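# Place the block over the blue disc, lifted off the table

## Task

Put the block so that it sits above the blue disc painted on the table, its centre lying over the disc. When finished, neither the block nor any of the three sticks may be in contact with the table, and every post must still be standing at its original spot. Use as many of the three arms as you like, then release the block and pull the arms away.

## Robot and tools

Robots. There are three identical arms, arm1, arm2 and arm3. Each is a Kinova Gen3 with seven revolute joints, a Robotiq 2F-85 two-finger gripper and a wrist camera. The hand reaches roughly 1.0 m from the joint-1 axis. Two fixed room cameras, cam_high and cam_low, also watch the scene. All images are 672x504 pixels.

Frame. Everything is expressed in one shared scene frame whose origin is on the floor, with +z up. The feet (base_link), in metres: arm1 at x=+0.620 y=+0.000 z=+0.759, quat_wxyz=(+0.024, +0.003, +0.000, -1.000); arm2 at x=-0.310 y=+0.539 z=+0.768, quat_wxyz=(+0.858, +0.003, +0.003, -0.513); arm3 at x=-0.312 y=-0.539 z=+0.787, quat_wxyz=(+0.856, +0.006, +0.000, +0.516). Each foot faces along its own +x. The table surfaces below the arms are at z=+0.720. The hand point sits between the finger pads, about 2 cm back from the fingertips when closed or half open and 0.5 cm when fully open; the hand z axis runs along the fingers and the fingers open along hand y.

move. Its optional keys are arm1, arm2, arm3 and cameras. Each arm key holds an object with a single key, joints, which maps joint names to absolute targets (not offsets): joint1_rad to joint7_rad in radians, and gripper_m in metres, the fingertip gap. Any joint or arm you omit gets no new target but may still be driving toward an earlier one. Ranges: joint1_rad, joint3_rad, joint5_rad, joint7_rad -69.115 to 69.115; joint2_rad -2.249 to 2.249; joint4_rad -2.579 to 2.579; joint6_rad -2.099 to 2.099; gripper_m 0 to 0.085. A joint counts as done within ±0.01 rad (gripper ±0.003 m). Meanings: joint1 swings the arm about the vertical axis through its foot, positive clockwise seen from above, and at 0 the arm points along the foot's +x. joint2 is the shoulder, 0 upright, positive leans it forward. joint3 twists the upper arm. joint4 is the elbow, 0 straight, positive (with joint3 at 0) bends the same way as positive joint2. joint5 twists the forearm. joint6 is the wrist, 0 straight, positive (with joint5 at 0) bends like positive joint4. joint7 rolls the hand, positive counter-clockwise viewed from behind it. Target speeds are capped at 1.39 rad/s for joints 1-4 and 1.22 rad/s for joints 5-7, with acceleration caps of 1 and 10 rad/s² respectively. Joints on one arm start and finish together, so the hand can sweep a wide arc between postures; one action runs at most 15 s. Unknown keys make a call invalid, out-of-range values get it refused, and a refusal or a stop cancels the later move, wait and finished_scene calls of that reply. Example: {"arm1": {"joints": {"gripper_m": 0.05}}, "arm2": {"joints": {"joint1_rad": 0.3}}}. cameras is a list drawn from arm1_cam_wrist, arm2_cam_wrist, arm3_cam_wrist, cam_high, cam_low, all; omitted or null means all, [] means none. A move with no arm keys simply reports state and images.

wait: seconds from 0 to 10, plus optional cameras; nothing new is commanded. zoom_image: camera (one of the five names) and region [x0, y0, x1, y1] in pixels of that camera's latest image, origin top-left, no more than 504 wide and 504 tall. finished_scene: scene, the integer number of the current scene; it ends the scene irreversibly and nothing further should be called in that reply.

Results. The move line lists each arm sent motion with done or its worst status, e.g. "move: arm1 done; arm2 time_out". joint_status words: done; off_target (stopped short, may keep pushing); time_out (target dropped, holds in place); not_followed (a built-in anti-collision check withheld the targets, which may resume once the path is clear; the gripper part still runs). on_its_own reports uncommanded behaviour. An arm marked "as last shown" was not commanded; its lines read "not commanded" or repeat earlier values. Joint velocities are in rad/s in joint order, "within noise" when at rest. Joint torques are in N m with per-arm offset and scale, positive toward increasing angle. Flange force is the external force along hand x y z, includes held weight, is noisy during acceleration and may say "no reading". The pictures line gives image order; images can lag the state slightly. A joint pressing on something may say done short of its target.

Hazards. The arms do not stop on contact and push hard. A torque over 104.5 N m (joints 1-4) or 51.3 N m (joints 5-7), or deviating more than 5 degrees from plan, triggers a torque fault: the arm and gripper freeze for 10 s and skip their remaining commands. Avoid arm-to-arm presses, including one gripper closing on another arm's fingers; the collision check may act too late and ignores fingers. Stretched poses, heavy loads and unreachable targets heat motors: a MOTOR HOT line appears at 60 °C, and at 75 °C the arm sags in an OVER-TEMPERATURE FAULT for 30-60 s, after which keys read limit_stop_at_motor_heat and need resending. Grip is strongest if opened wide and closed to well under the object's width; avoid squeezing hard on something still resting on a surface, yanking, twisting or swinging loads fast. Do not drop or release moving items, slam or strike fixed things, or knock anything out of the work area. Loose objects may occasionally get a brief external nudge. The scene keeps running while you think, holding the last command.

Each tool is called after "Request:" in YAML: its name, and indented under it one key for each argument.

## Session

Request:
move:

Request:
zoom_image:
  camera: "cam_high"
  region: [140, 90, 560, 470]

Scene clock: 0.00 s.
Joint torques (N m): no reading
Flange force (N): no reading
Joint velocities: within noise
arm1.joint_positions: joint1_rad=-0.195 joint2_rad=-0.347 joint3_rad=-0.028 joint4_rad=+1.434 joint5_rad=-0.030 joint6_rad=+1.865 joint7_rad=+2.192 gripper_m=+0.085
arm1.joint_status: not commanded
arm1.hand: x=+0.4270 y=-0.0383 z=+1.2789 quat_wxyz=(+0.006, -0.896, -0.434, +0.093) (m; scene frame)
arm2.joint_positions: joint1_rad=-0.621 joint2_rad=-0.400 joint3_rad=+0.000 joint4_rad=+1.403 joint5_rad=-0.075 joint6_rad=+2.041 joint7_rad=+1.461 gripper_m=+0.085
arm2.joint_status: not commanded
arm2.hand: x=-0.1936 y=+0.4726 z=+1.2997 quat_wxyz=(-0.052, -0.261, -0.964, -0.028) (m; scene frame)
arm3.joint_positions: joint1_rad=-0.124 joint2_rad=-0.317 joint3_rad=+0.000 joint4_rad=+1.557 joint5_rad=+0.034 joint6_rad=+1.947 joint7_rad=+1.415 gripper_m=+0.085
arm3.joint_status: not commanded
arm3.hand: x=-0.2225 y=-0.4144 z=+1.2635 quat_wxyz=(+0.007, +0.497, -0.867, +0.020) (m; scene frame)
pictures: arm1_cam_wrist, arm2_cam_wrist, arm3_cam_wrist, cam_high, cam_low

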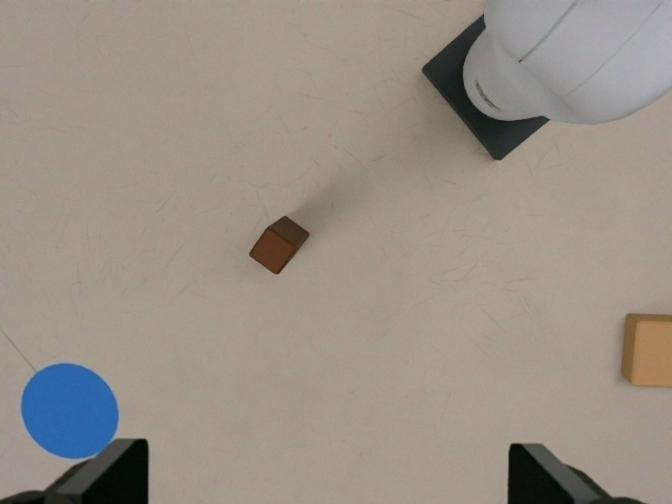

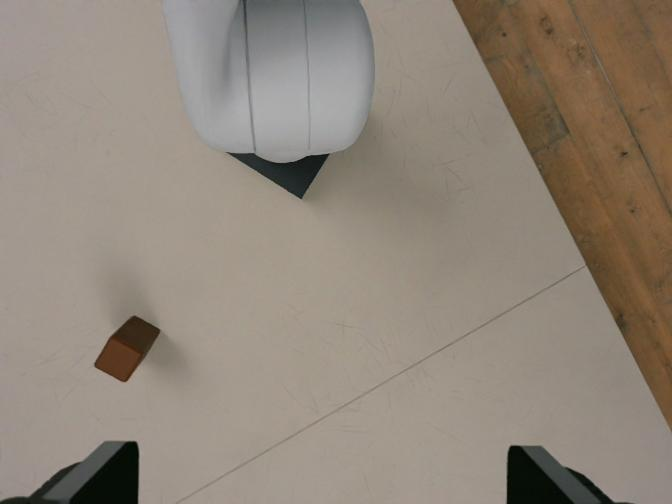

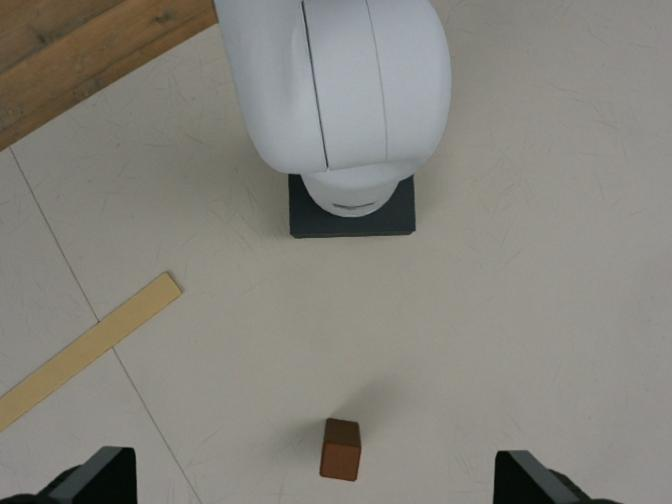

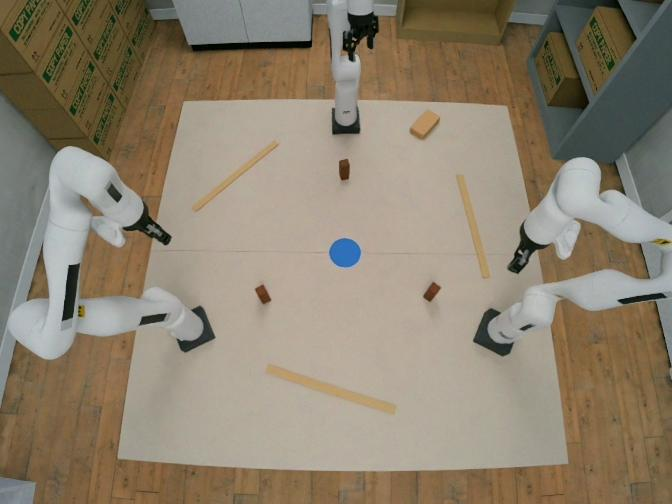

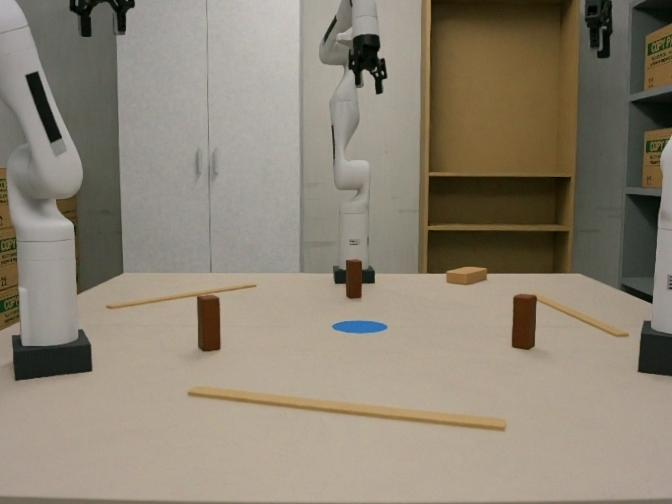

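Scaled by 1.200 from the camera's 672x504 image, which has a finer 960x720 frame.

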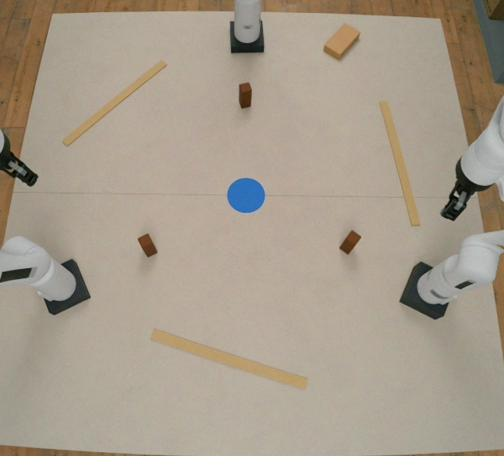

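Request:
zoom_image:
  camera: "arm1_cam_wrist"
  region: [220, 200, 340, 290]

Request:
zoom_image:
  camera: "arm2_cam_wrist"
  region: [70, 300, 190, 390]

Request:
zoom_image:
  camera: "arm3_cam_wrist"
  region: [280, 400, 400, 490]

Scaled by 4.200.

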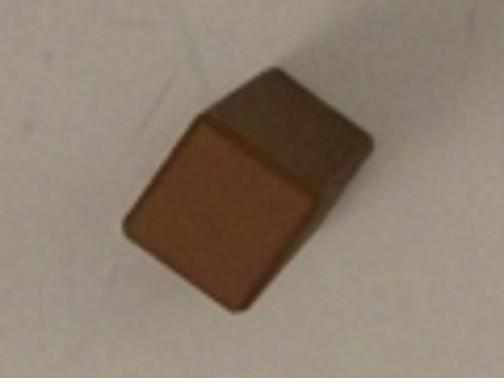

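Scaled by 4.200.

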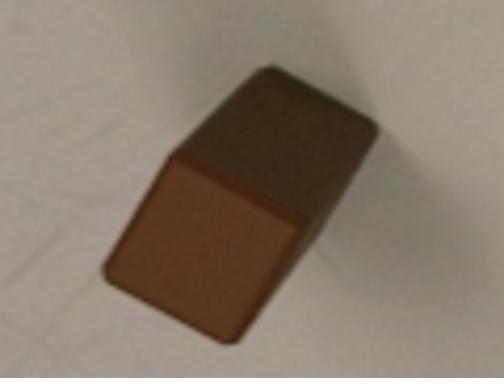

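Scaled by 4.200.

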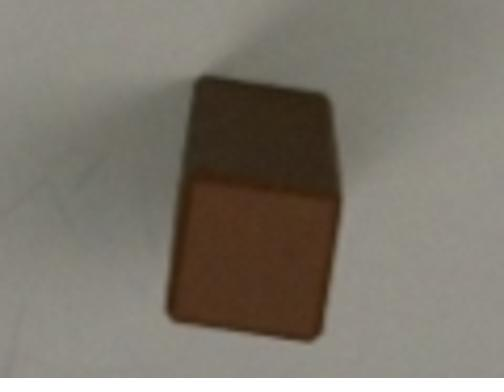

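Request:
move:
  arm1: {"joints":{"joint1_rad":1.0277,"joint2_rad":0.5329,"joint3_rad":0,"joint4_rad":0.8567,"joint5_rad":0,"joint6_rad":1.752,"joint7_rad":1.7989,"gripper_m":0.055}}
  arm2: {"joints":{"joint1_rad":0.8095,"joint2_rad":0.5173,"joint3_rad":0,"joint4_rad":0.9066,"joint5_rad":0,"joint6_rad":1.7177,"joint7_rad":1.5988,"gripper_m":0.055}}
  arm3: {"joints":{"joint1_rad":0.9649,"joint2_rad":0.3087,"joint3_rad":0,"joint4_rad":1.2902,"joint5_rad":0,"joint6_rad":1.5427,"joint7_rad":1.5738,"gripper_m":0.055}}
  cameras: ["arm1_cam_wrist","arm2_cam_wrist","arm3_cam_wrist"]

Scene clock: 4.50 s.
Joint torques (N m): arm1=[-2.38 -17.41 -0.49 -8.96 -0.1 0.26 0.02] | arm2=[0.54 -18.85 -0.41 -9.92 0.08 -0.3 0] | arm3=[1.25 -15.5 -1.17 -7.72 -0.14 -0.27 -0.41]
Flange force (N): arm1=[7.3 -2.6 2.9] | arm2=[4.9 1.1 2.4] | arm3=[-5.3 0.6 -5.4]
move: arm1 done; arm2 done; arm3 done
Joint velocities: within noise
arm1.joint_positions: joint1_rad=+1.028 joint2_rad=+0.533 joint3_rad=+0.000 joint4_rad=+0.857 joint5_rad=+0.000 joint6_rad=+1.752 joint7_rad=+1.799 gripper_m=+0.055
arm1.joint_status: all done
arm1.hand: x=+0.3467 y=+0.4480 z=+1.1498 quat_wxyz=(+0.001, -0.930, +0.367, -0.002) (m; scene frame)
arm2.joint_positions: joint1_rad=+0.810 joint2_rad=+0.517 joint3_rad=+0.000 joint4_rad=+0.907 joint5_rad=+0.000 joint6_rad=+1.718 joint7_rad=+1.599 gripper_m=+0.055
arm2.joint_status: all done
arm2.hand: x=-0.4946 y=+0.0497 z=+1.1494 quat_wxyz=(+0.004, -0.801, -0.598, -0.002) (m; scene frame)
arm3.joint_positions: joint1_rad=+0.965 joint2_rad=+0.309 joint3_rad=+0.000 joint4_rad=+1.290 joint5_rad=+0.000 joint6_rad=+1.543 joint7_rad=+1.574 gripper_m=+0.055
arm3.joint_status: all done
arm3.hand: x=+0.1323 y=-0.5146 z=+1.1496 quat_wxyz=(+0.003, +0.062, -0.998, -0.006) (m; scene frame)
pictures: arm1_cam_wrist, arm2_cam_wrist, arm3_cam_wrist

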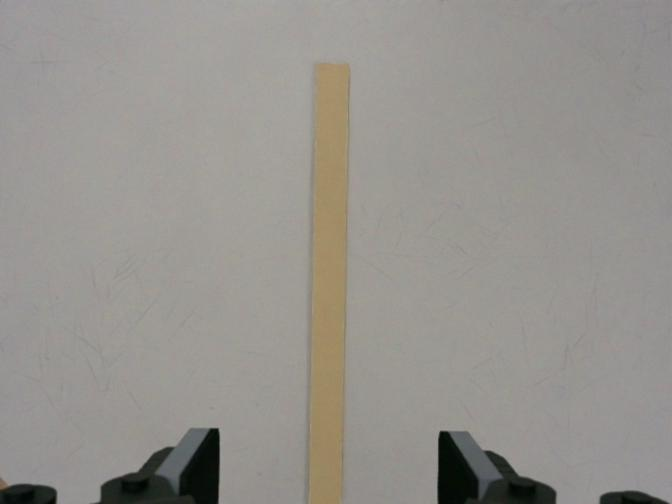

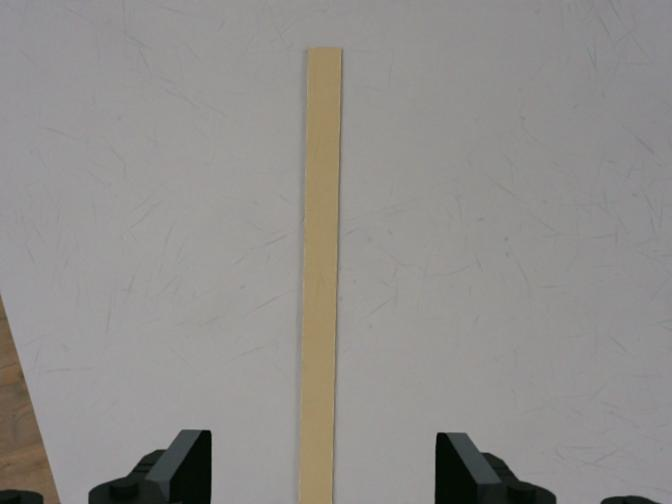

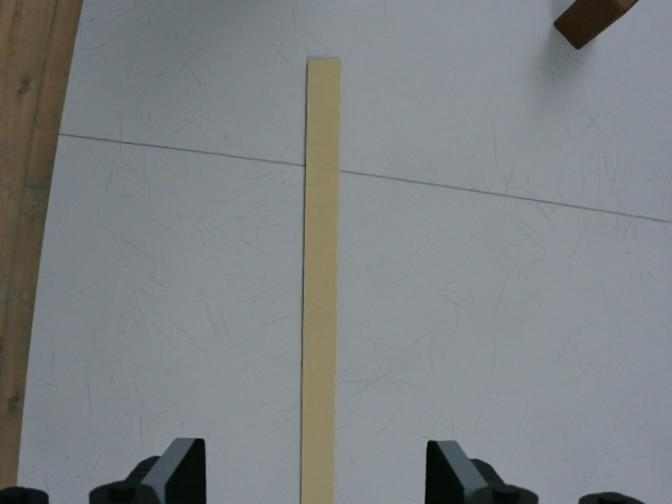

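Request:
move:
  arm1: {"joints":{"joint1_rad":1.0273,"joint2_rad":0.8169,"joint4_rad":1.5241,"joint6_rad":0.8006,"joint7_rad":1.7816}}
  arm2: {"joints":{"joint1_rad":0.8177,"joint2_rad":0.8084,"joint4_rad":1.5778,"joint6_rad":0.7554,"joint7_rad":1.5891}}
  arm3: {"joints":{"joint1_rad":0.9643,"joint2_rad":0.7377,"joint4_rad":1.8632,"joint6_rad":0.5407,"joint7_rad":1.5628}}
  cameras: ["arm1_cam_wrist","arm2_cam_wrist","arm3_cam_wrist"]

Scene clock: 7.07 s.
Joint torques (N m): arm1=[-2.41 -19.42 -0.4 -6.42 -0.13 0.25 0.02] | arm2=[0.59 -20.75 -0.34 -7.21 0.08 -0.28 -0.02] | arm3=[1.24 -18.53 -1.03 -3.21 -0.15 -0.28 -0.43]
Flange force (N): arm1=[4.4 -3.7 -1.8] | arm2=[3.8 1.3 -1.0] | arm3=[-5.7 2.5 -1.3]
move: arm1 done; arm2 done; arm3 done
Joint velocities: within noise
arm1.joint_positions: joint1_rad=+1.027 joint2_rad=+0.817 joint3_rad=+0.000 joint4_rad=+1.524 joint5_rad=+0.000 joint6_rad=+0.801 joint7_rad=+1.782 gripper_m=+0.055
arm1.joint_status: all done
arm1.hand: x=+0.3431 y=+0.4558 z=+0.7998 quat_wxyz=(+0.001, -0.927, +0.374, -0.002) (m; scene frame)
arm2.joint_positions: joint1_rad=+0.818 joint2_rad=+0.808 joint3_rad=+0.000 joint4_rad=+1.578 joint5_rad=+0.000 joint6_rad=+0.755 joint7_rad=+1.589 gripper_m=+0.055
arm2.joint_status: all done
arm2.hand: x=-0.4993 y=+0.0535 z=+0.7995 quat_wxyz=(+0.004, -0.807, -0.591, -0.002) (m; scene frame)
arm3.joint_positions: joint1_rad=+0.964 joint2_rad=+0.738 joint3_rad=+0.000 joint4_rad=+1.863 joint5_rad=+0.000 joint6_rad=+0.541 joint7_rad=+1.563 gripper_m=+0.055
arm3.joint_status: all done
arm3.hand: x=+0.1328 y=-0.5101 z=+0.7994 quat_wxyz=(+0.003, +0.057, -0.998, -0.006) (m; scene frame)
pictures: arm1_cam_wrist, arm2_cam_wrist, arm3_cam_wrist

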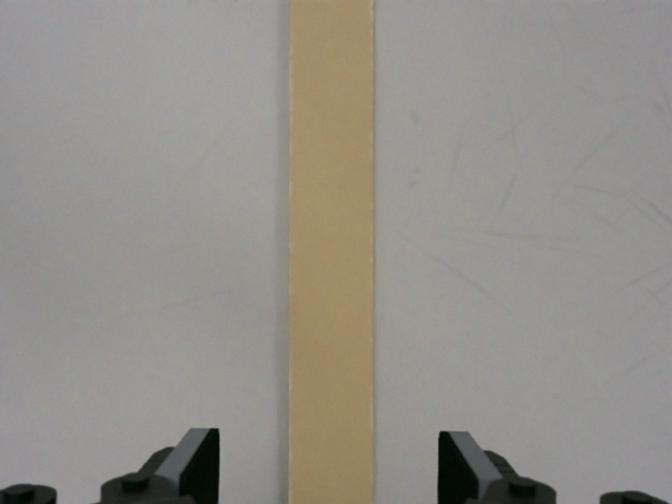

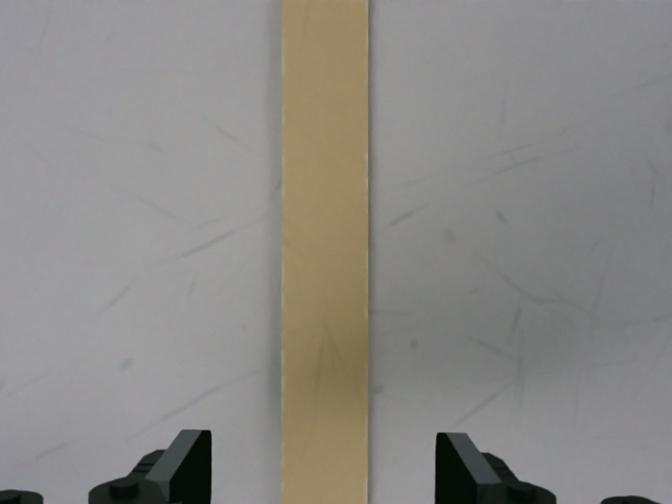

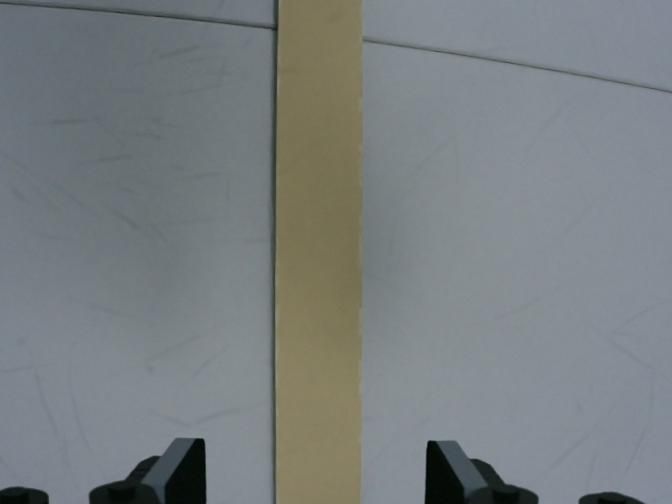

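Request:
move:
  arm1: {"joints":{"joint2_rad":0.913,"joint4_rad":1.5415,"joint6_rad":0.6871}}
  arm2: {"joints":{"joint2_rad":0.9085,"joint4_rad":1.5918,"joint6_rad":0.6413}}
  arm3: {"joints":{"joint2_rad":0.8592,"joint4_rad":1.8695,"joint6_rad":0.4129}}
  cameras: []

Request:
move:
  arm1: {"joints":{"gripper_m":0.0}}
  arm2: {"joints":{"gripper_m":0.0}}
  arm3: {"joints":{"gripper_m":0.0}}
  cameras: ["arm1_cam_wrist","arm2_cam_wrist","arm3_cam_wrist"]

Scene clock: 8.43 s.
Joint torques (N m): arm1=[-2.41 -19.91 -0.32 -5.69 -0.15 0.28 0.05] | arm2=[0.61 -21.29 -0.31 -6.45 0.05 -0.31 -0.02] | arm3=[1.24 -19.28 -1.02 -2.19 -0.14 -0.28 -0.45]
Flange force (N): arm1=[4.3 -3.7 -2.1] | arm2=[3.7 1.4 -1.4] | arm3=[-5.8 2.7 -0.5]
move: arm1 done; arm2 done; arm3 done
Joint velocities: within noise
arm1.joint_positions: joint1_rad=+1.027 joint2_rad=+0.913 joint3_rad=+0.000 joint4_rad=+1.542 joint5_rad=+0.000 joint6_rad=+0.687 joint7_rad=+1.782 gripper_m=+0.055
arm1.joint_status: all done
arm1.hand: x=+0.3434 y=+0.4557 z=+0.7449 quat_wxyz=(+0.001, -0.927, +0.374, -0.002) (m; scene frame)
arm2.joint_positions: joint1_rad=+0.818 joint2_rad=+0.908 joint3_rad=+0.000 joint4_rad=+1.592 joint5_rad=+0.000 joint6_rad=+0.641 joint7_rad=+1.589 gripper_m=+0.055
arm2.joint_status: all done
arm2.hand: x=-0.4994 y=+0.0540 z=+0.7446 quat_wxyz=(+0.004, -0.807, -0.591, -0.002) (m; scene frame)
arm3.joint_positions: joint1_rad=+0.964 joint2_rad=+0.859 joint3_rad=+0.000 joint4_rad=+1.870 joint5_rad=+0.000 joint6_rad=+0.413 joint7_rad=+1.563 gripper_m=+0.055
arm3.joint_status: all done
arm3.hand: x=+0.1324 y=-0.5095 z=+0.7444 quat_wxyz=(+0.003, +0.057, -0.998, -0.006) (m; scene frame)
pictures: none
No camera images: "cameras" was empty.

Scene clock: 9.33 s.
Joint torques (N m): arm1=[-2.29 -12.14 -0.43 -3.54 -0.25 -0.34 -0.12] | arm2=[0.53 -13.04 -0.47 -4.5 -0.02 -0.9 -0.09] | arm3=[1.19 -12.24 -1.17 -2 -0.2 -1.43 -0.47]
Flange force (N): arm1=[5.7 -3.4 -17.9] | arm2=[6.3 1.3 -18.4] | arm3=[-2.3 2.6 -19.0]
move: arm1 off_target; arm2 off_target; arm3 off_target
Joint velocities: within noise
arm1.joint_positions: joint1_rad=+1.027 joint2_rad=+0.913 joint3_rad=+0.000 joint4_rad=+1.542 joint5_rad=+0.000 joint6_rad=+0.687 joint7_rad=+1.782 gripper_m=+0.023
arm1.joint_status: gripper_m off_target (ended at +0.023, target +0.000)
arm1.hand: x=+0.3434 y=+0.4558 z=+0.7449 quat_wxyz=(+0.001, -0.927, +0.374, -0.002) (m; scene frame)
arm2.joint_positions: joint1_rad=+0.818 joint2_rad=+0.908 joint3_rad=+0.000 joint4_rad=+1.592 joint5_rad=+0.000 joint6_rad=+0.641 joint7_rad=+1.589 gripper_m=+0.024
arm2.joint_status: gripper_m off_target (ended at +0.024, target +0.000)
arm2.hand: x=-0.4994 y=+0.0540 z=+0.7446 quat_wxyz=(+0.004, -0.807, -0.591, -0.002) (m; scene frame)
arm3.joint_positions: joint1_rad=+0.964 joint2_rad=+0.859 joint3_rad=+0.000 joint4_rad=+1.870 joint5_rad=+0.000 joint6_rad=+0.413 joint7_rad=+1.563 gripper_m=+0.024
arm3.joint_status: gripper_m off_target (ended at +0.024, target +0.000)
arm3.hand: x=+0.1324 y=-0.5095 z=+0.7444 quat_wxyz=(+0.003, +0.057, -0.998, -0.006) (m; scene frame)
pictures: arm1_cam_wrist, arm2_cam_wrist, arm3_cam_wrist

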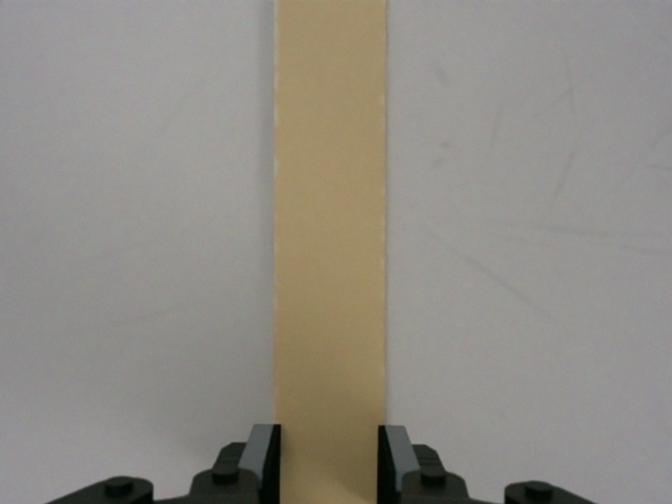

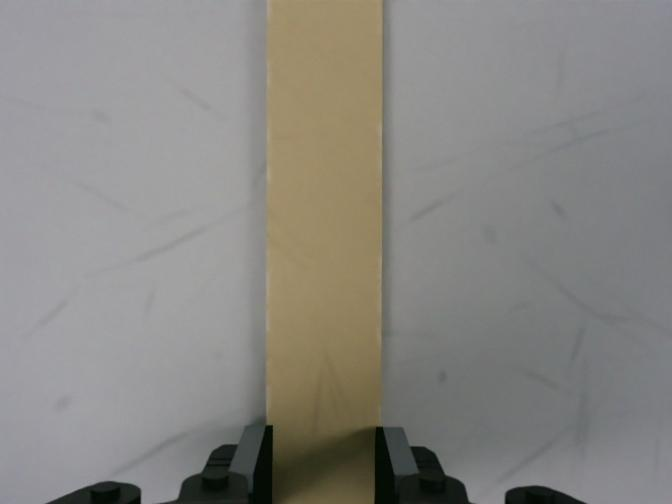

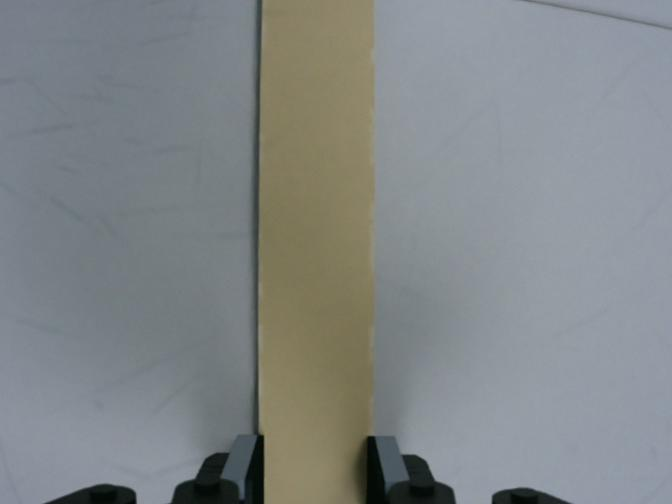

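Request:
move:
  arm1: {"joints":{"joint2_rad":0.5766,"joint4_rad":1.2633,"joint6_rad":1.3017}}
  arm2: {"joints":{"joint2_rad":0.5516,"joint4_rad":1.3301,"joint6_rad":1.2599}}
  arm3: {"joints":{"joint2_rad":0.4052,"joint4_rad":1.6448,"joint6_rad":1.0916}}
  cameras: []

Request:
move:
  arm2: {"joints":{"joint1_rad":-0.0846,"joint2_rad":0.0532,"joint4_rad":2.0701,"joint6_rad":0.8183,"joint7_rad":1.6534}}
  cameras: ["cam_high"]

Request:
move:
  arm1: {"joints":{"joint1_rad":-0.0323,"joint2_rad":0.0384,"joint4_rad":2.0572,"joint6_rad":0.846,"joint7_rad":1.5967}}
  arm3: {"joints":{"joint1_rad":-0.0402,"joint2_rad":0.0941,"joint4_rad":2.1177,"joint6_rad":0.7298,"joint7_rad":1.604}}
  cameras: ["cam_high","cam_low"]

Request:
move:
  arm1: {"joints":{"joint2_rad":0.213,"joint4_rad":2.2427,"joint6_rad":0.4859}}
  arm2: {"joints":{"joint2_rad":0.235,"joint4_rad":2.25,"joint6_rad":0.4566}}
  arm3: {"joints":{"joint2_rad":0.2993,"joint4_rad":2.281,"joint6_rad":0.3613}}

Scene clock: 11.73 s.
Joint torques (N m): arm1=[-2.36 -18.22 -0.43 -8.86 -0.13 0.26 0.02] | arm2=[0.63 -19.4 -0.41 -9.78 0.07 -0.32 -0.02] | arm3=[1.27 -16.55 -1.13 -6.74 -0.16 -0.27 -0.41]
Flange force (N): arm1=[5.7 -3.0 0.7] | arm2=[4.1 1.1 1.1] | arm3=[-5.5 1.2 -3.1]
move: arm1 done; arm2 done; arm3 done
Joint velocities: within noise
arm1.joint_positions: joint1_rad=+1.027 joint2_rad=+0.577 joint3_rad=+0.000 joint4_rad=+1.263 joint5_rad=+0.000 joint6_rad=+1.302 joint7_rad=+1.782 gripper_m=+0.023
arm1.joint_status: all done
arm1.hand: x=+0.3420 y=+0.4558 z=+0.9998 quat_wxyz=(+0.001, -0.927, +0.374, -0.002) (m; scene frame)
arm2.joint_positions: joint1_rad=+0.818 joint2_rad=+0.552 joint3_rad=+0.000 joint4_rad=+1.330 joint5_rad=+0.000 joint6_rad=+1.260 joint7_rad=+1.589 gripper_m=+0.024
arm2.joint_status: all done
arm2.hand: x=-0.4990 y=+0.0518 z=+0.9999 quat_wxyz=(+0.004, -0.807, -0.591, -0.002) (m; scene frame)
arm3.joint_positions: joint1_rad=+0.964 joint2_rad=+0.405 joint3_rad=+0.000 joint4_rad=+1.645 joint5_rad=+0.000 joint6_rad=+1.092 joint7_rad=+1.563 gripper_m=+0.024
arm3.joint_status: all done
arm3.hand: x=+0.1341 y=-0.5123 z=+0.9993 quat_wxyz=(+0.003, +0.057, -0.998, -0.006) (m; scene frame)
pictures: none
No camera images: "cameras" was empty.

Scene clock: 13.93 s.
Joint torques (N m): arm1=[-2.36 -18.23 -0.45 -8.91 -0.14 0.29 0.02] | arm2=[0.52 -9.05 -0.67 -9.45 0.08 -0.94 0.01] | arm3=[1.29 -16.55 -1.13 -6.77 -0.14 -0.29 -0.4]
Flange force (N): arm1=[5.9 -2.9 0.9] | arm2=[3.8 0.6 -0.4] | arm3=[-5.5 1.2 -3.1]
move: arm2 done
Joint velocities: within noise
arm1, arm3: as last shown
arm2.joint_positions: joint1_rad=-0.085 joint2_rad=+0.053 joint3_rad=+0.000 joint4_rad=+2.070 joint5_rad=+0.000 joint6_rad=+0.818 joint7_rad=+1.653 gripper_m=+0.024
arm2.joint_status: all done
arm2.hand: x=-0.1384 y=+0.2284 z=+1.0001 quat_wxyz=(-0.083, -0.438, -0.894, +0.048) (m; scene frame)
pictures: cam_high

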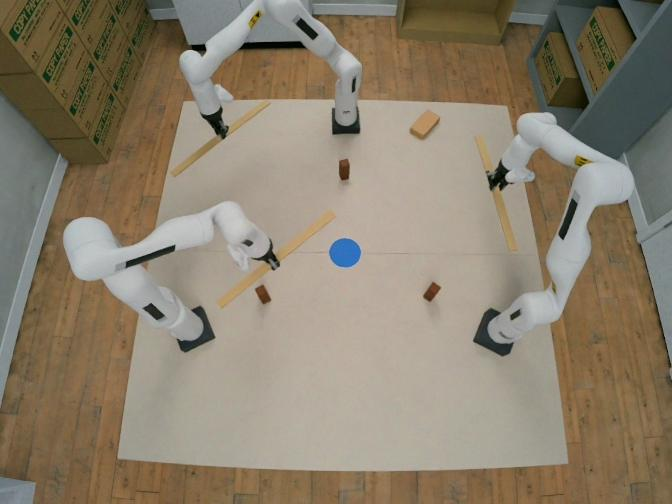

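Scene clock: 16.30 s.
Joint torques (N m): arm1=[-2.42 -7.57 -0.79 -8.6 -0.14 -0.4 0.03] | arm2=[0.48 -9.07 -0.64 -9.46 0.07 -0.9 -0.03] | arm3=[1.28 -9.93 -1.25 -6.67 -0.16 -0.93 -0.44]
Flange force (N): arm1=[4.5 -5.2 -1.4] | arm2=[3.8 0.4 -0.2] | arm3=[-4.5 -0.3 -2.8]
move: arm1 done; arm3 done
Joint velocities: within noise
arm1.joint_positions: joint1_rad=-0.032 joint2_rad=+0.038 joint3_rad=+0.000 joint4_rad=+2.057 joint5_rad=+0.000 joint6_rad=+0.846 joint7_rad=+1.597 gripper_m=+0.023
arm1.joint_status: all done
arm1.hand: x=+0.2678 y=-0.0034 z=+0.9994 quat_wxyz=(-0.003, -0.994, -0.053, +0.097) (m; scene frame)
arm2: as last shown
arm2.hand: x=-0.1384 y=+0.2284 z=+1.0002 quat_wxyz=(-0.083, -0.438, -0.894, +0.048) (m; scene frame)
arm3.joint_positions: joint1_rad=-0.040 joint2_rad=+0.094 joint3_rad=+0.000 joint4_rad=+2.118 joint5_rad=+0.000 joint6_rad=+0.730 joint7_rad=+1.604 gripper_m=+0.024
arm3.joint_status: all done
arm3.hand: x=-0.1359 y=-0.2332 z=+0.9995 quat_wxyz=(-0.086, +0.544, -0.833, -0.058) (m; scene frame)
pictures: cam_high, cam_low

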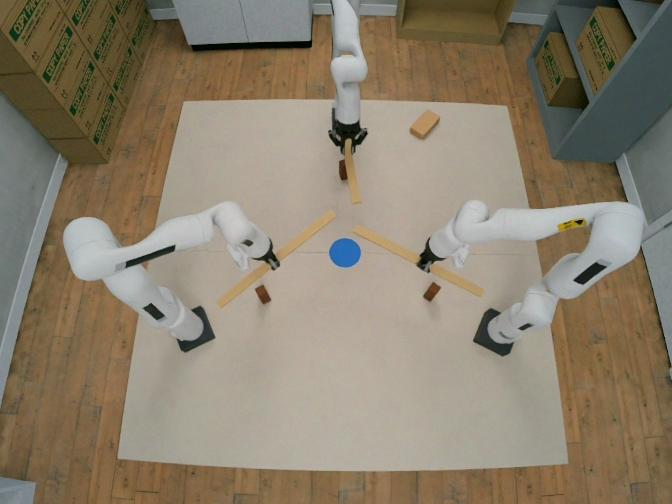

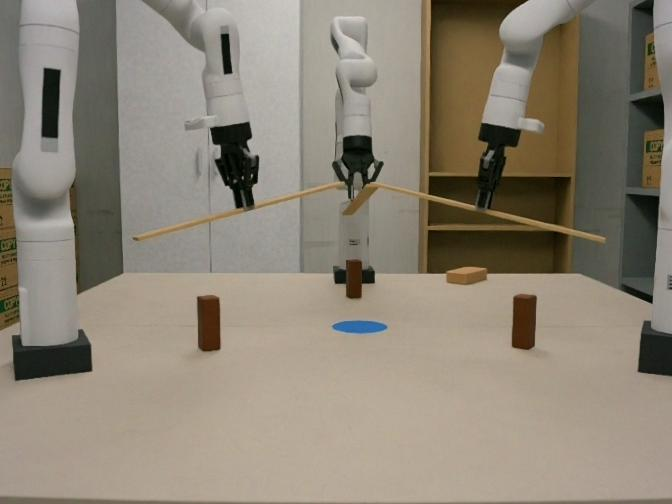

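Scene clock: 17.53 s.
Joint torques (N m): arm1=[-2.46 -8.94 -0.67 -6.45 -0.13 -0.38 0] | arm2=[0.52 -10.59 -0.56 -7.26 0.05 -0.92 0.01] | arm3=[1.3 -11.63 -1.2 -4.2 -0.14 -0.94 -0.44]
Flange force (N): arm1=[3.6 -7.9 -2.9] | arm2=[3.2 2.7 -1.4] | arm3=[-5.2 5.2 -1.9]
move: arm1 done; arm2 done; arm3 done
Joint velocities: within noise
arm1.joint_positions: joint1_rad=-0.032 joint2_rad=+0.213 joint3_rad=+0.000 joint4_rad=+2.243 joint5_rad=+0.000 joint6_rad=+0.486 joint7_rad=+1.597 gripper_m=+0.023
arm1.joint_status: all done
arm1.hand: x=+0.2685 y=-0.0034 z=+0.9044 quat_wxyz=(-0.003, -0.994, -0.053, +0.097) (m; scene frame)
arm2.joint_positions: joint1_rad=-0.085 joint2_rad=+0.235 joint3_rad=+0.000 joint4_rad=+2.250 joint5_rad=+0.000 joint6_rad=+0.457 joint7_rad=+1.653 gripper_m=+0.024
arm2.joint_status: all done
arm2.hand: x=-0.1386 y=+0.2293 z=+0.9052 quat_wxyz=(-0.083, -0.438, -0.894, +0.048) (m; scene frame)
arm3.joint_positions: joint1_rad=-0.040 joint2_rad=+0.299 joint3_rad=+0.000 joint4_rad=+2.281 joint5_rad=+0.000 joint6_rad=+0.361 joint7_rad=+1.604 gripper_m=+0.024
arm3.joint_status: all done
arm3.hand: x=-0.1366 y=-0.2322 z=+0.9046 quat_wxyz=(-0.086, +0.544, -0.833, -0.058) (m; scene frame)
pictures: arm1_cam_wrist, arm2_cam_wrist, arm3_cam_wrist, cam_high, cam_low

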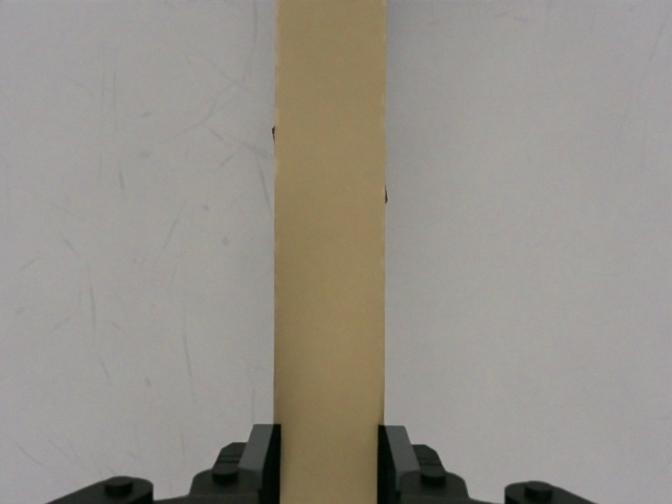

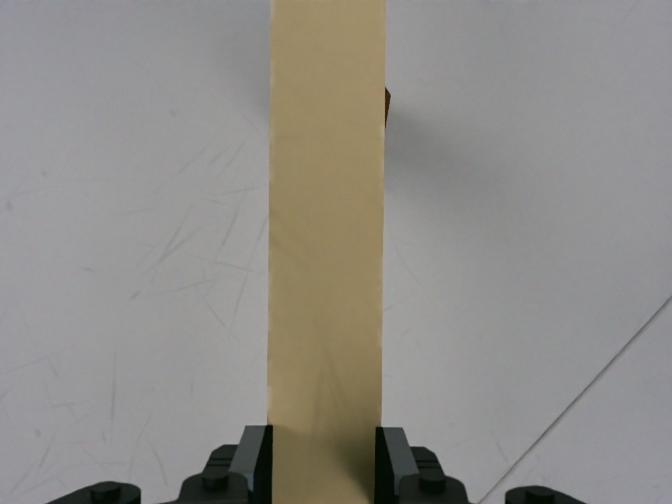

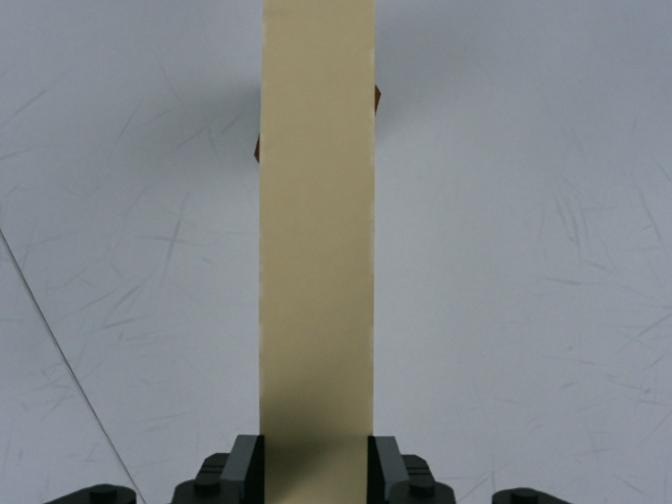

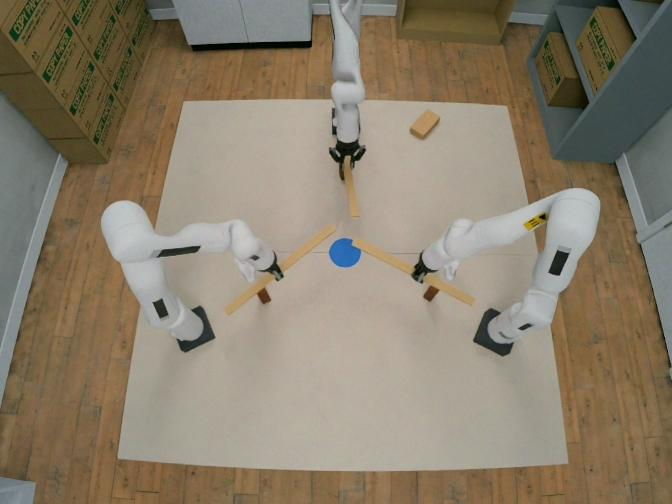

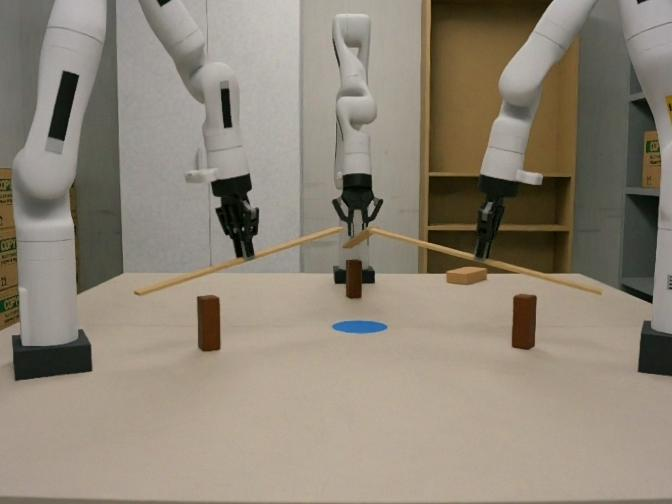

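Request:
move:
  arm1: {"joints":{"joint1_rad":-0.0389,"joint2_rad":0.435,"joint4_rad":1.8866,"joint6_rad":0.62,"joint7_rad":1.5901}}
  arm2: {"joints":{"joint1_rad":-0.1058,"joint2_rad":0.4522,"joint4_rad":1.8918,"joint6_rad":0.5976,"joint7_rad":1.6322}}
  arm3: {"joints":{"joint1_rad":-0.0497,"joint2_rad":0.5006,"joint4_rad":1.9194,"joint6_rad":0.5216,"joint7_rad":1.5945}}
  cameras: ["cam_high","cam_low"]

Request:
zoom_image:
  camera: "cam_high"
  region: [230, 140, 460, 312]

Request:
zoom_image:
  camera: "cam_low"
  region: [180, 200, 560, 350]

Scene clock: 19.27 s.
Joint torques (N m): arm1=[-2.51 -14.17 -0.59 -7.33 -0.14 -0.36 0.04] | arm2=[0.49 -15.9 -0.49 -8.24 0.06 -0.93 -0.01] | arm3=[1.22 -16.75 -1.11 -5.4 -0.15 -0.95 -0.42]
Flange force (N): arm1=[3.6 -6.0 -1.8] | arm2=[3.5 2.1 -0.9] | arm3=[-5.7 3.3 -0.8]
move: arm1 done; arm2 done; arm3 done
Joint velocities: within noise
arm1.joint_positions: joint1_rad=-0.039 joint2_rad=+0.435 joint3_rad=+0.000 joint4_rad=+1.887 joint5_rad=+0.000 joint6_rad=+0.620 joint7_rad=+1.590 gripper_m=+0.023
arm1.joint_status: all done
arm1.hand: x=+0.1499 y=-0.0162 z=+0.9029 quat_wxyz=(-0.004, -0.994, -0.053, +0.097) (m; scene frame)
arm2.joint_positions: joint1_rad=-0.106 joint2_rad=+0.452 joint3_rad=+0.000 joint4_rad=+1.892 joint5_rad=+0.000 joint6_rad=+0.598 joint7_rad=+1.632 gripper_m=+0.024
arm2.joint_status: all done
arm2.hand: x=-0.0650 y=+0.1348 z=+0.9029 quat_wxyz=(-0.084, -0.438, -0.894, +0.046) (m; scene frame)
arm3.joint_positions: joint1_rad=-0.050 joint2_rad=+0.501 joint3_rad=+0.000 joint4_rad=+1.919 joint5_rad=+0.000 joint6_rad=+0.522 joint7_rad=+1.595 gripper_m=+0.024
arm3.joint_status: all done
arm3.hand: x=-0.0897 y=-0.1234 z=+0.9027 quat_wxyz=(-0.085, +0.544, -0.833, -0.059) (m; scene frame)
pictures: cam_high, cam_low

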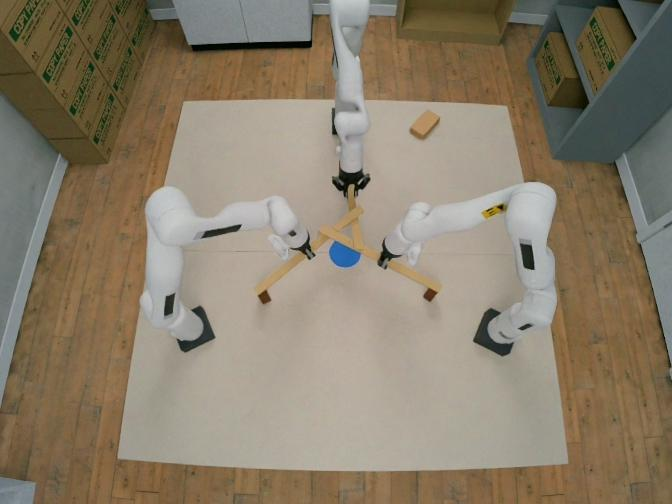

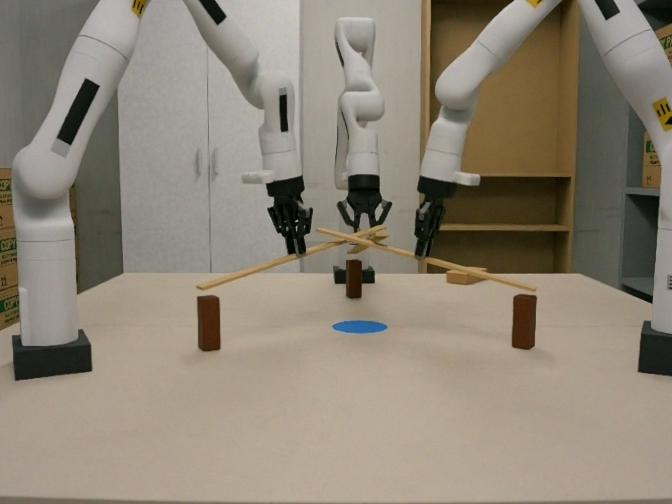

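Scaled by 2.191 from the camera's 672x504 image, which has a finer 960x720 frame.

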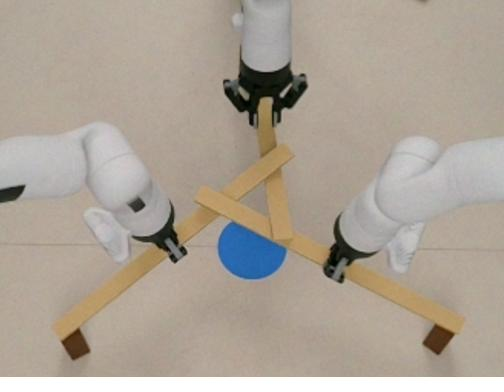

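Scaled by 1.326 from the camera's 672x504 image, which has a finer 960x720 frame.

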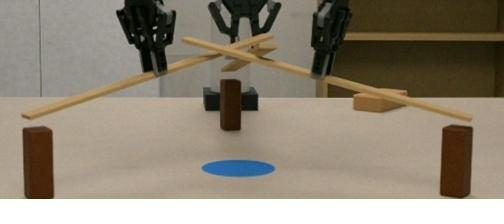

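Request:
move:
  arm1: {"joints":{"joint2_rad":0.5483,"joint4_rad":1.8111,"joint6_rad":0.6922}}
  arm2: {"joints":{"joint2_rad":0.5662,"joint4_rad":1.8123,"joint6_rad":0.6731}}
  arm3: {"joints":{"joint2_rad":0.6144,"joint4_rad":1.8341,"joint6_rad":0.6031}}
  cameras: []

Request:
move:
  arm1: {"joints":{"joint2_rad":0.5549,"joint4_rad":1.8054,"joint6_rad":0.6983}}
  arm2: {"joints":{"joint2_rad":0.5735,"joint4_rad":1.8070,"joint6_rad":0.6781}}
  arm3: {"joints":{"joint2_rad":0.6211,"joint4_rad":1.8269,"joint6_rad":0.6106}}
  cameras: ["cam_low","cam_high"]

Request:
zoom_image:
  camera: "cam_low"
  region: [290, 220, 430, 320]

Scene clock: 20.67 s.
Joint torques (N m): arm1=[-2.63 -15.6 -0.73 -6.34 -0.2 0.26 0.04] | arm2=[0.69 -17.68 -0.32 -7.51 0.09 -0.4 -0.05] | arm3=[1.17 -17 -1.18 -4.18 -0.2 -0.5 -0.43]
Flange force (N): arm1=[2.7 -5.7 -1.2] | arm2=[2.9 2.1 0.2] | arm3=[-6.3 2.4 -3.4]
move: arm1 done; arm2 done; arm3 done
Joint velocities: within noise
arm1.joint_positions: joint1_rad=-0.039 joint2_rad=+0.548 joint3_rad=+0.000 joint4_rad=+1.811 joint5_rad=+0.000 joint6_rad=+0.692 joint7_rad=+1.590 gripper_m=+0.023
arm1.joint_status: all done
arm1.hand: x=+0.1502 y=-0.0162 z=+0.8669 quat_wxyz=(-0.002, -0.998, -0.053, +0.042) (m; scene frame)
arm2.joint_positions: joint1_rad=-0.106 joint2_rad=+0.566 joint3_rad=+0.000 joint4_rad=+1.812 joint5_rad=+0.000 joint6_rad=+0.673 joint7_rad=+1.632 gripper_m=+0.024
arm2.joint_status: all done
arm2.hand: x=-0.0649 y=+0.1348 z=+0.8670 quat_wxyz=(-0.037, -0.439, -0.897, +0.019) (m; scene frame)
arm3.joint_positions: joint1_rad=-0.050 joint2_rad=+0.614 joint3_rad=+0.000 joint4_rad=+1.834 joint5_rad=+0.000 joint6_rad=+0.603 joint7_rad=+1.595 gripper_m=+0.024
arm3.joint_status: all done
arm3.hand: x=-0.0899 y=-0.1230 z=+0.8666 quat_wxyz=(-0.039, +0.547, -0.836, -0.030) (m; scene frame)
pictures: none
No camera images: "cameras" was empty.

Scene clock: 21.13 s.
Joint torques (N m): arm1=[-3.01 -16.28 -1.13 -6.23 -0.29 0.57 0.14] | arm2=[0.92 -18.34 0.01 -7.43 0.19 -0.21 -0.06] | arm3=[0.89 -13.9 -1.55 -3.56 -0.35 -0.88 -0.43]
Flange force (N): arm1=[2.1 -6.3 0.7] | arm2=[2.3 2.4 1.7] | arm3=[-4.8 2.0 -11.2]
move: arm1 done; arm2 done; arm3 done
Joint velocities: within noise
arm1.joint_positions: joint1_rad=-0.039 joint2_rad=+0.555 joint3_rad=+0.000 joint4_rad=+1.805 joint5_rad=+0.000 joint6_rad=+0.698 joint7_rad=+1.590 gripper_m=+0.023
arm1.joint_status: all done
arm1.hand: x=+0.1502 y=-0.0161 z=+0.8651 quat_wxyz=(-0.001, -0.998, -0.053, +0.039) (m; scene frame)
arm2.joint_positions: joint1_rad=-0.106 joint2_rad=+0.574 joint3_rad=+0.000 joint4_rad=+1.807 joint5_rad=+0.000 joint6_rad=+0.678 joint7_rad=+1.632 gripper_m=+0.024
arm2.joint_status: all done
arm2.hand: x=-0.0649 y=+0.1349 z=+0.8647 quat_wxyz=(-0.034, -0.439, -0.898, +0.017) (m; scene frame)
arm3.joint_positions: joint1_rad=-0.050 joint2_rad=+0.621 joint3_rad=+0.000 joint4_rad=+1.827 joint5_rad=+0.000 joint6_rad=+0.611 joint7_rad=+1.595 gripper_m=+0.024
arm3.joint_status: all done
arm3.hand: x=-0.0898 y=-0.1228 z=+0.8649 quat_wxyz=(-0.036, +0.547, -0.836, -0.028) (m; scene frame)
pictures: cam_high, cam_low

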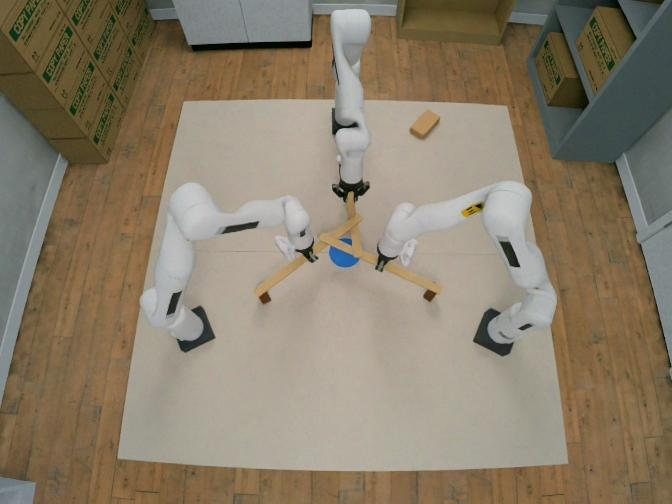

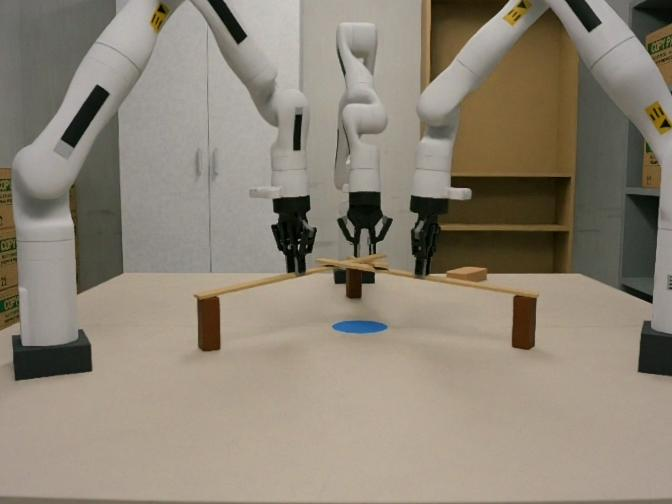

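Scaled by 3.600 from the camera's 672x504 image, which has a finer 960x720 frame.

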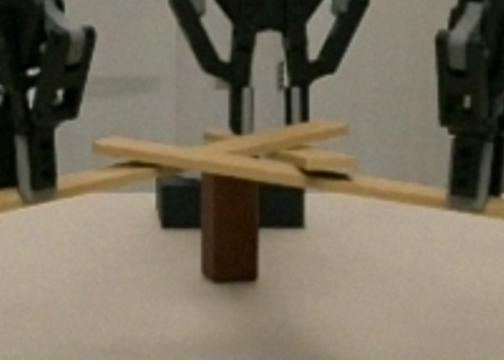

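Request:
move:
  arm1: {"joints":{"joint2_rad":0.5558,"joint4_rad":1.8060,"joint6_rad":0.6968}}
  arm2: {"joints":{"joint2_rad":0.5744,"joint4_rad":1.8076,"joint6_rad":0.6766}}
  arm3: {"joints":{"joint2_rad":0.6201,"joint4_rad":1.8262,"joint6_rad":0.6123}}
  cameras: []

Scene clock: 21.77 s.
Joint torques (N m): arm1=[-2.52 -16.34 -0.6 -6.29 -0.15 0.51 0.03] | arm2=[0.63 -14.29 -0.38 -6.26 0.02 -0.5 -0.05] | arm3=[0.86 -18.29 -1.45 -4.48 -0.29 -0.36 -0.4]
Flange force (N): arm1=[2.1 -5.5 0.6] | arm2=[3.8 2.1 -7.6] | arm3=[-6.6 1.7 -0.6]
move: arm1 done; arm2 done; arm3 done
Joint velocities: within noise
arm1.joint_positions: joint1_rad=-0.039 joint2_rad=+0.556 joint3_rad=+0.000 joint4_rad=+1.806 joint5_rad=+0.000 joint6_rad=+0.697 joint7_rad=+1.590 gripper_m=+0.023
arm1.joint_status: all done
arm1.hand: x=+0.1502 y=-0.0161 z=+0.8646 quat_wxyz=(-0.001, -0.998, -0.053, +0.039) (m; scene frame)
arm2.joint_positions: joint1_rad=-0.106 joint2_rad=+0.574 joint3_rad=+0.000 joint4_rad=+1.808 joint5_rad=+0.000 joint6_rad=+0.677 joint7_rad=+1.632 gripper_m=+0.024
arm2.joint_status: all done
arm2.hand: x=-0.0649 y=+0.1349 z=+0.8642 quat_wxyz=(-0.034, -0.439, -0.898, +0.017) (m; scene frame)
arm3.joint_positions: joint1_rad=-0.050 joint2_rad=+0.620 joint3_rad=+0.000 joint4_rad=+1.826 joint5_rad=+0.000 joint6_rad=+0.612 joint7_rad=+1.595 gripper_m=+0.024
arm3.joint_status: all done
arm3.hand: x=-0.0898 y=-0.1227 z=+0.8654 quat_wxyz=(-0.036, +0.547, -0.836, -0.028) (m; scene frame)
pictures: none
No camera images: "cameras" was empty.


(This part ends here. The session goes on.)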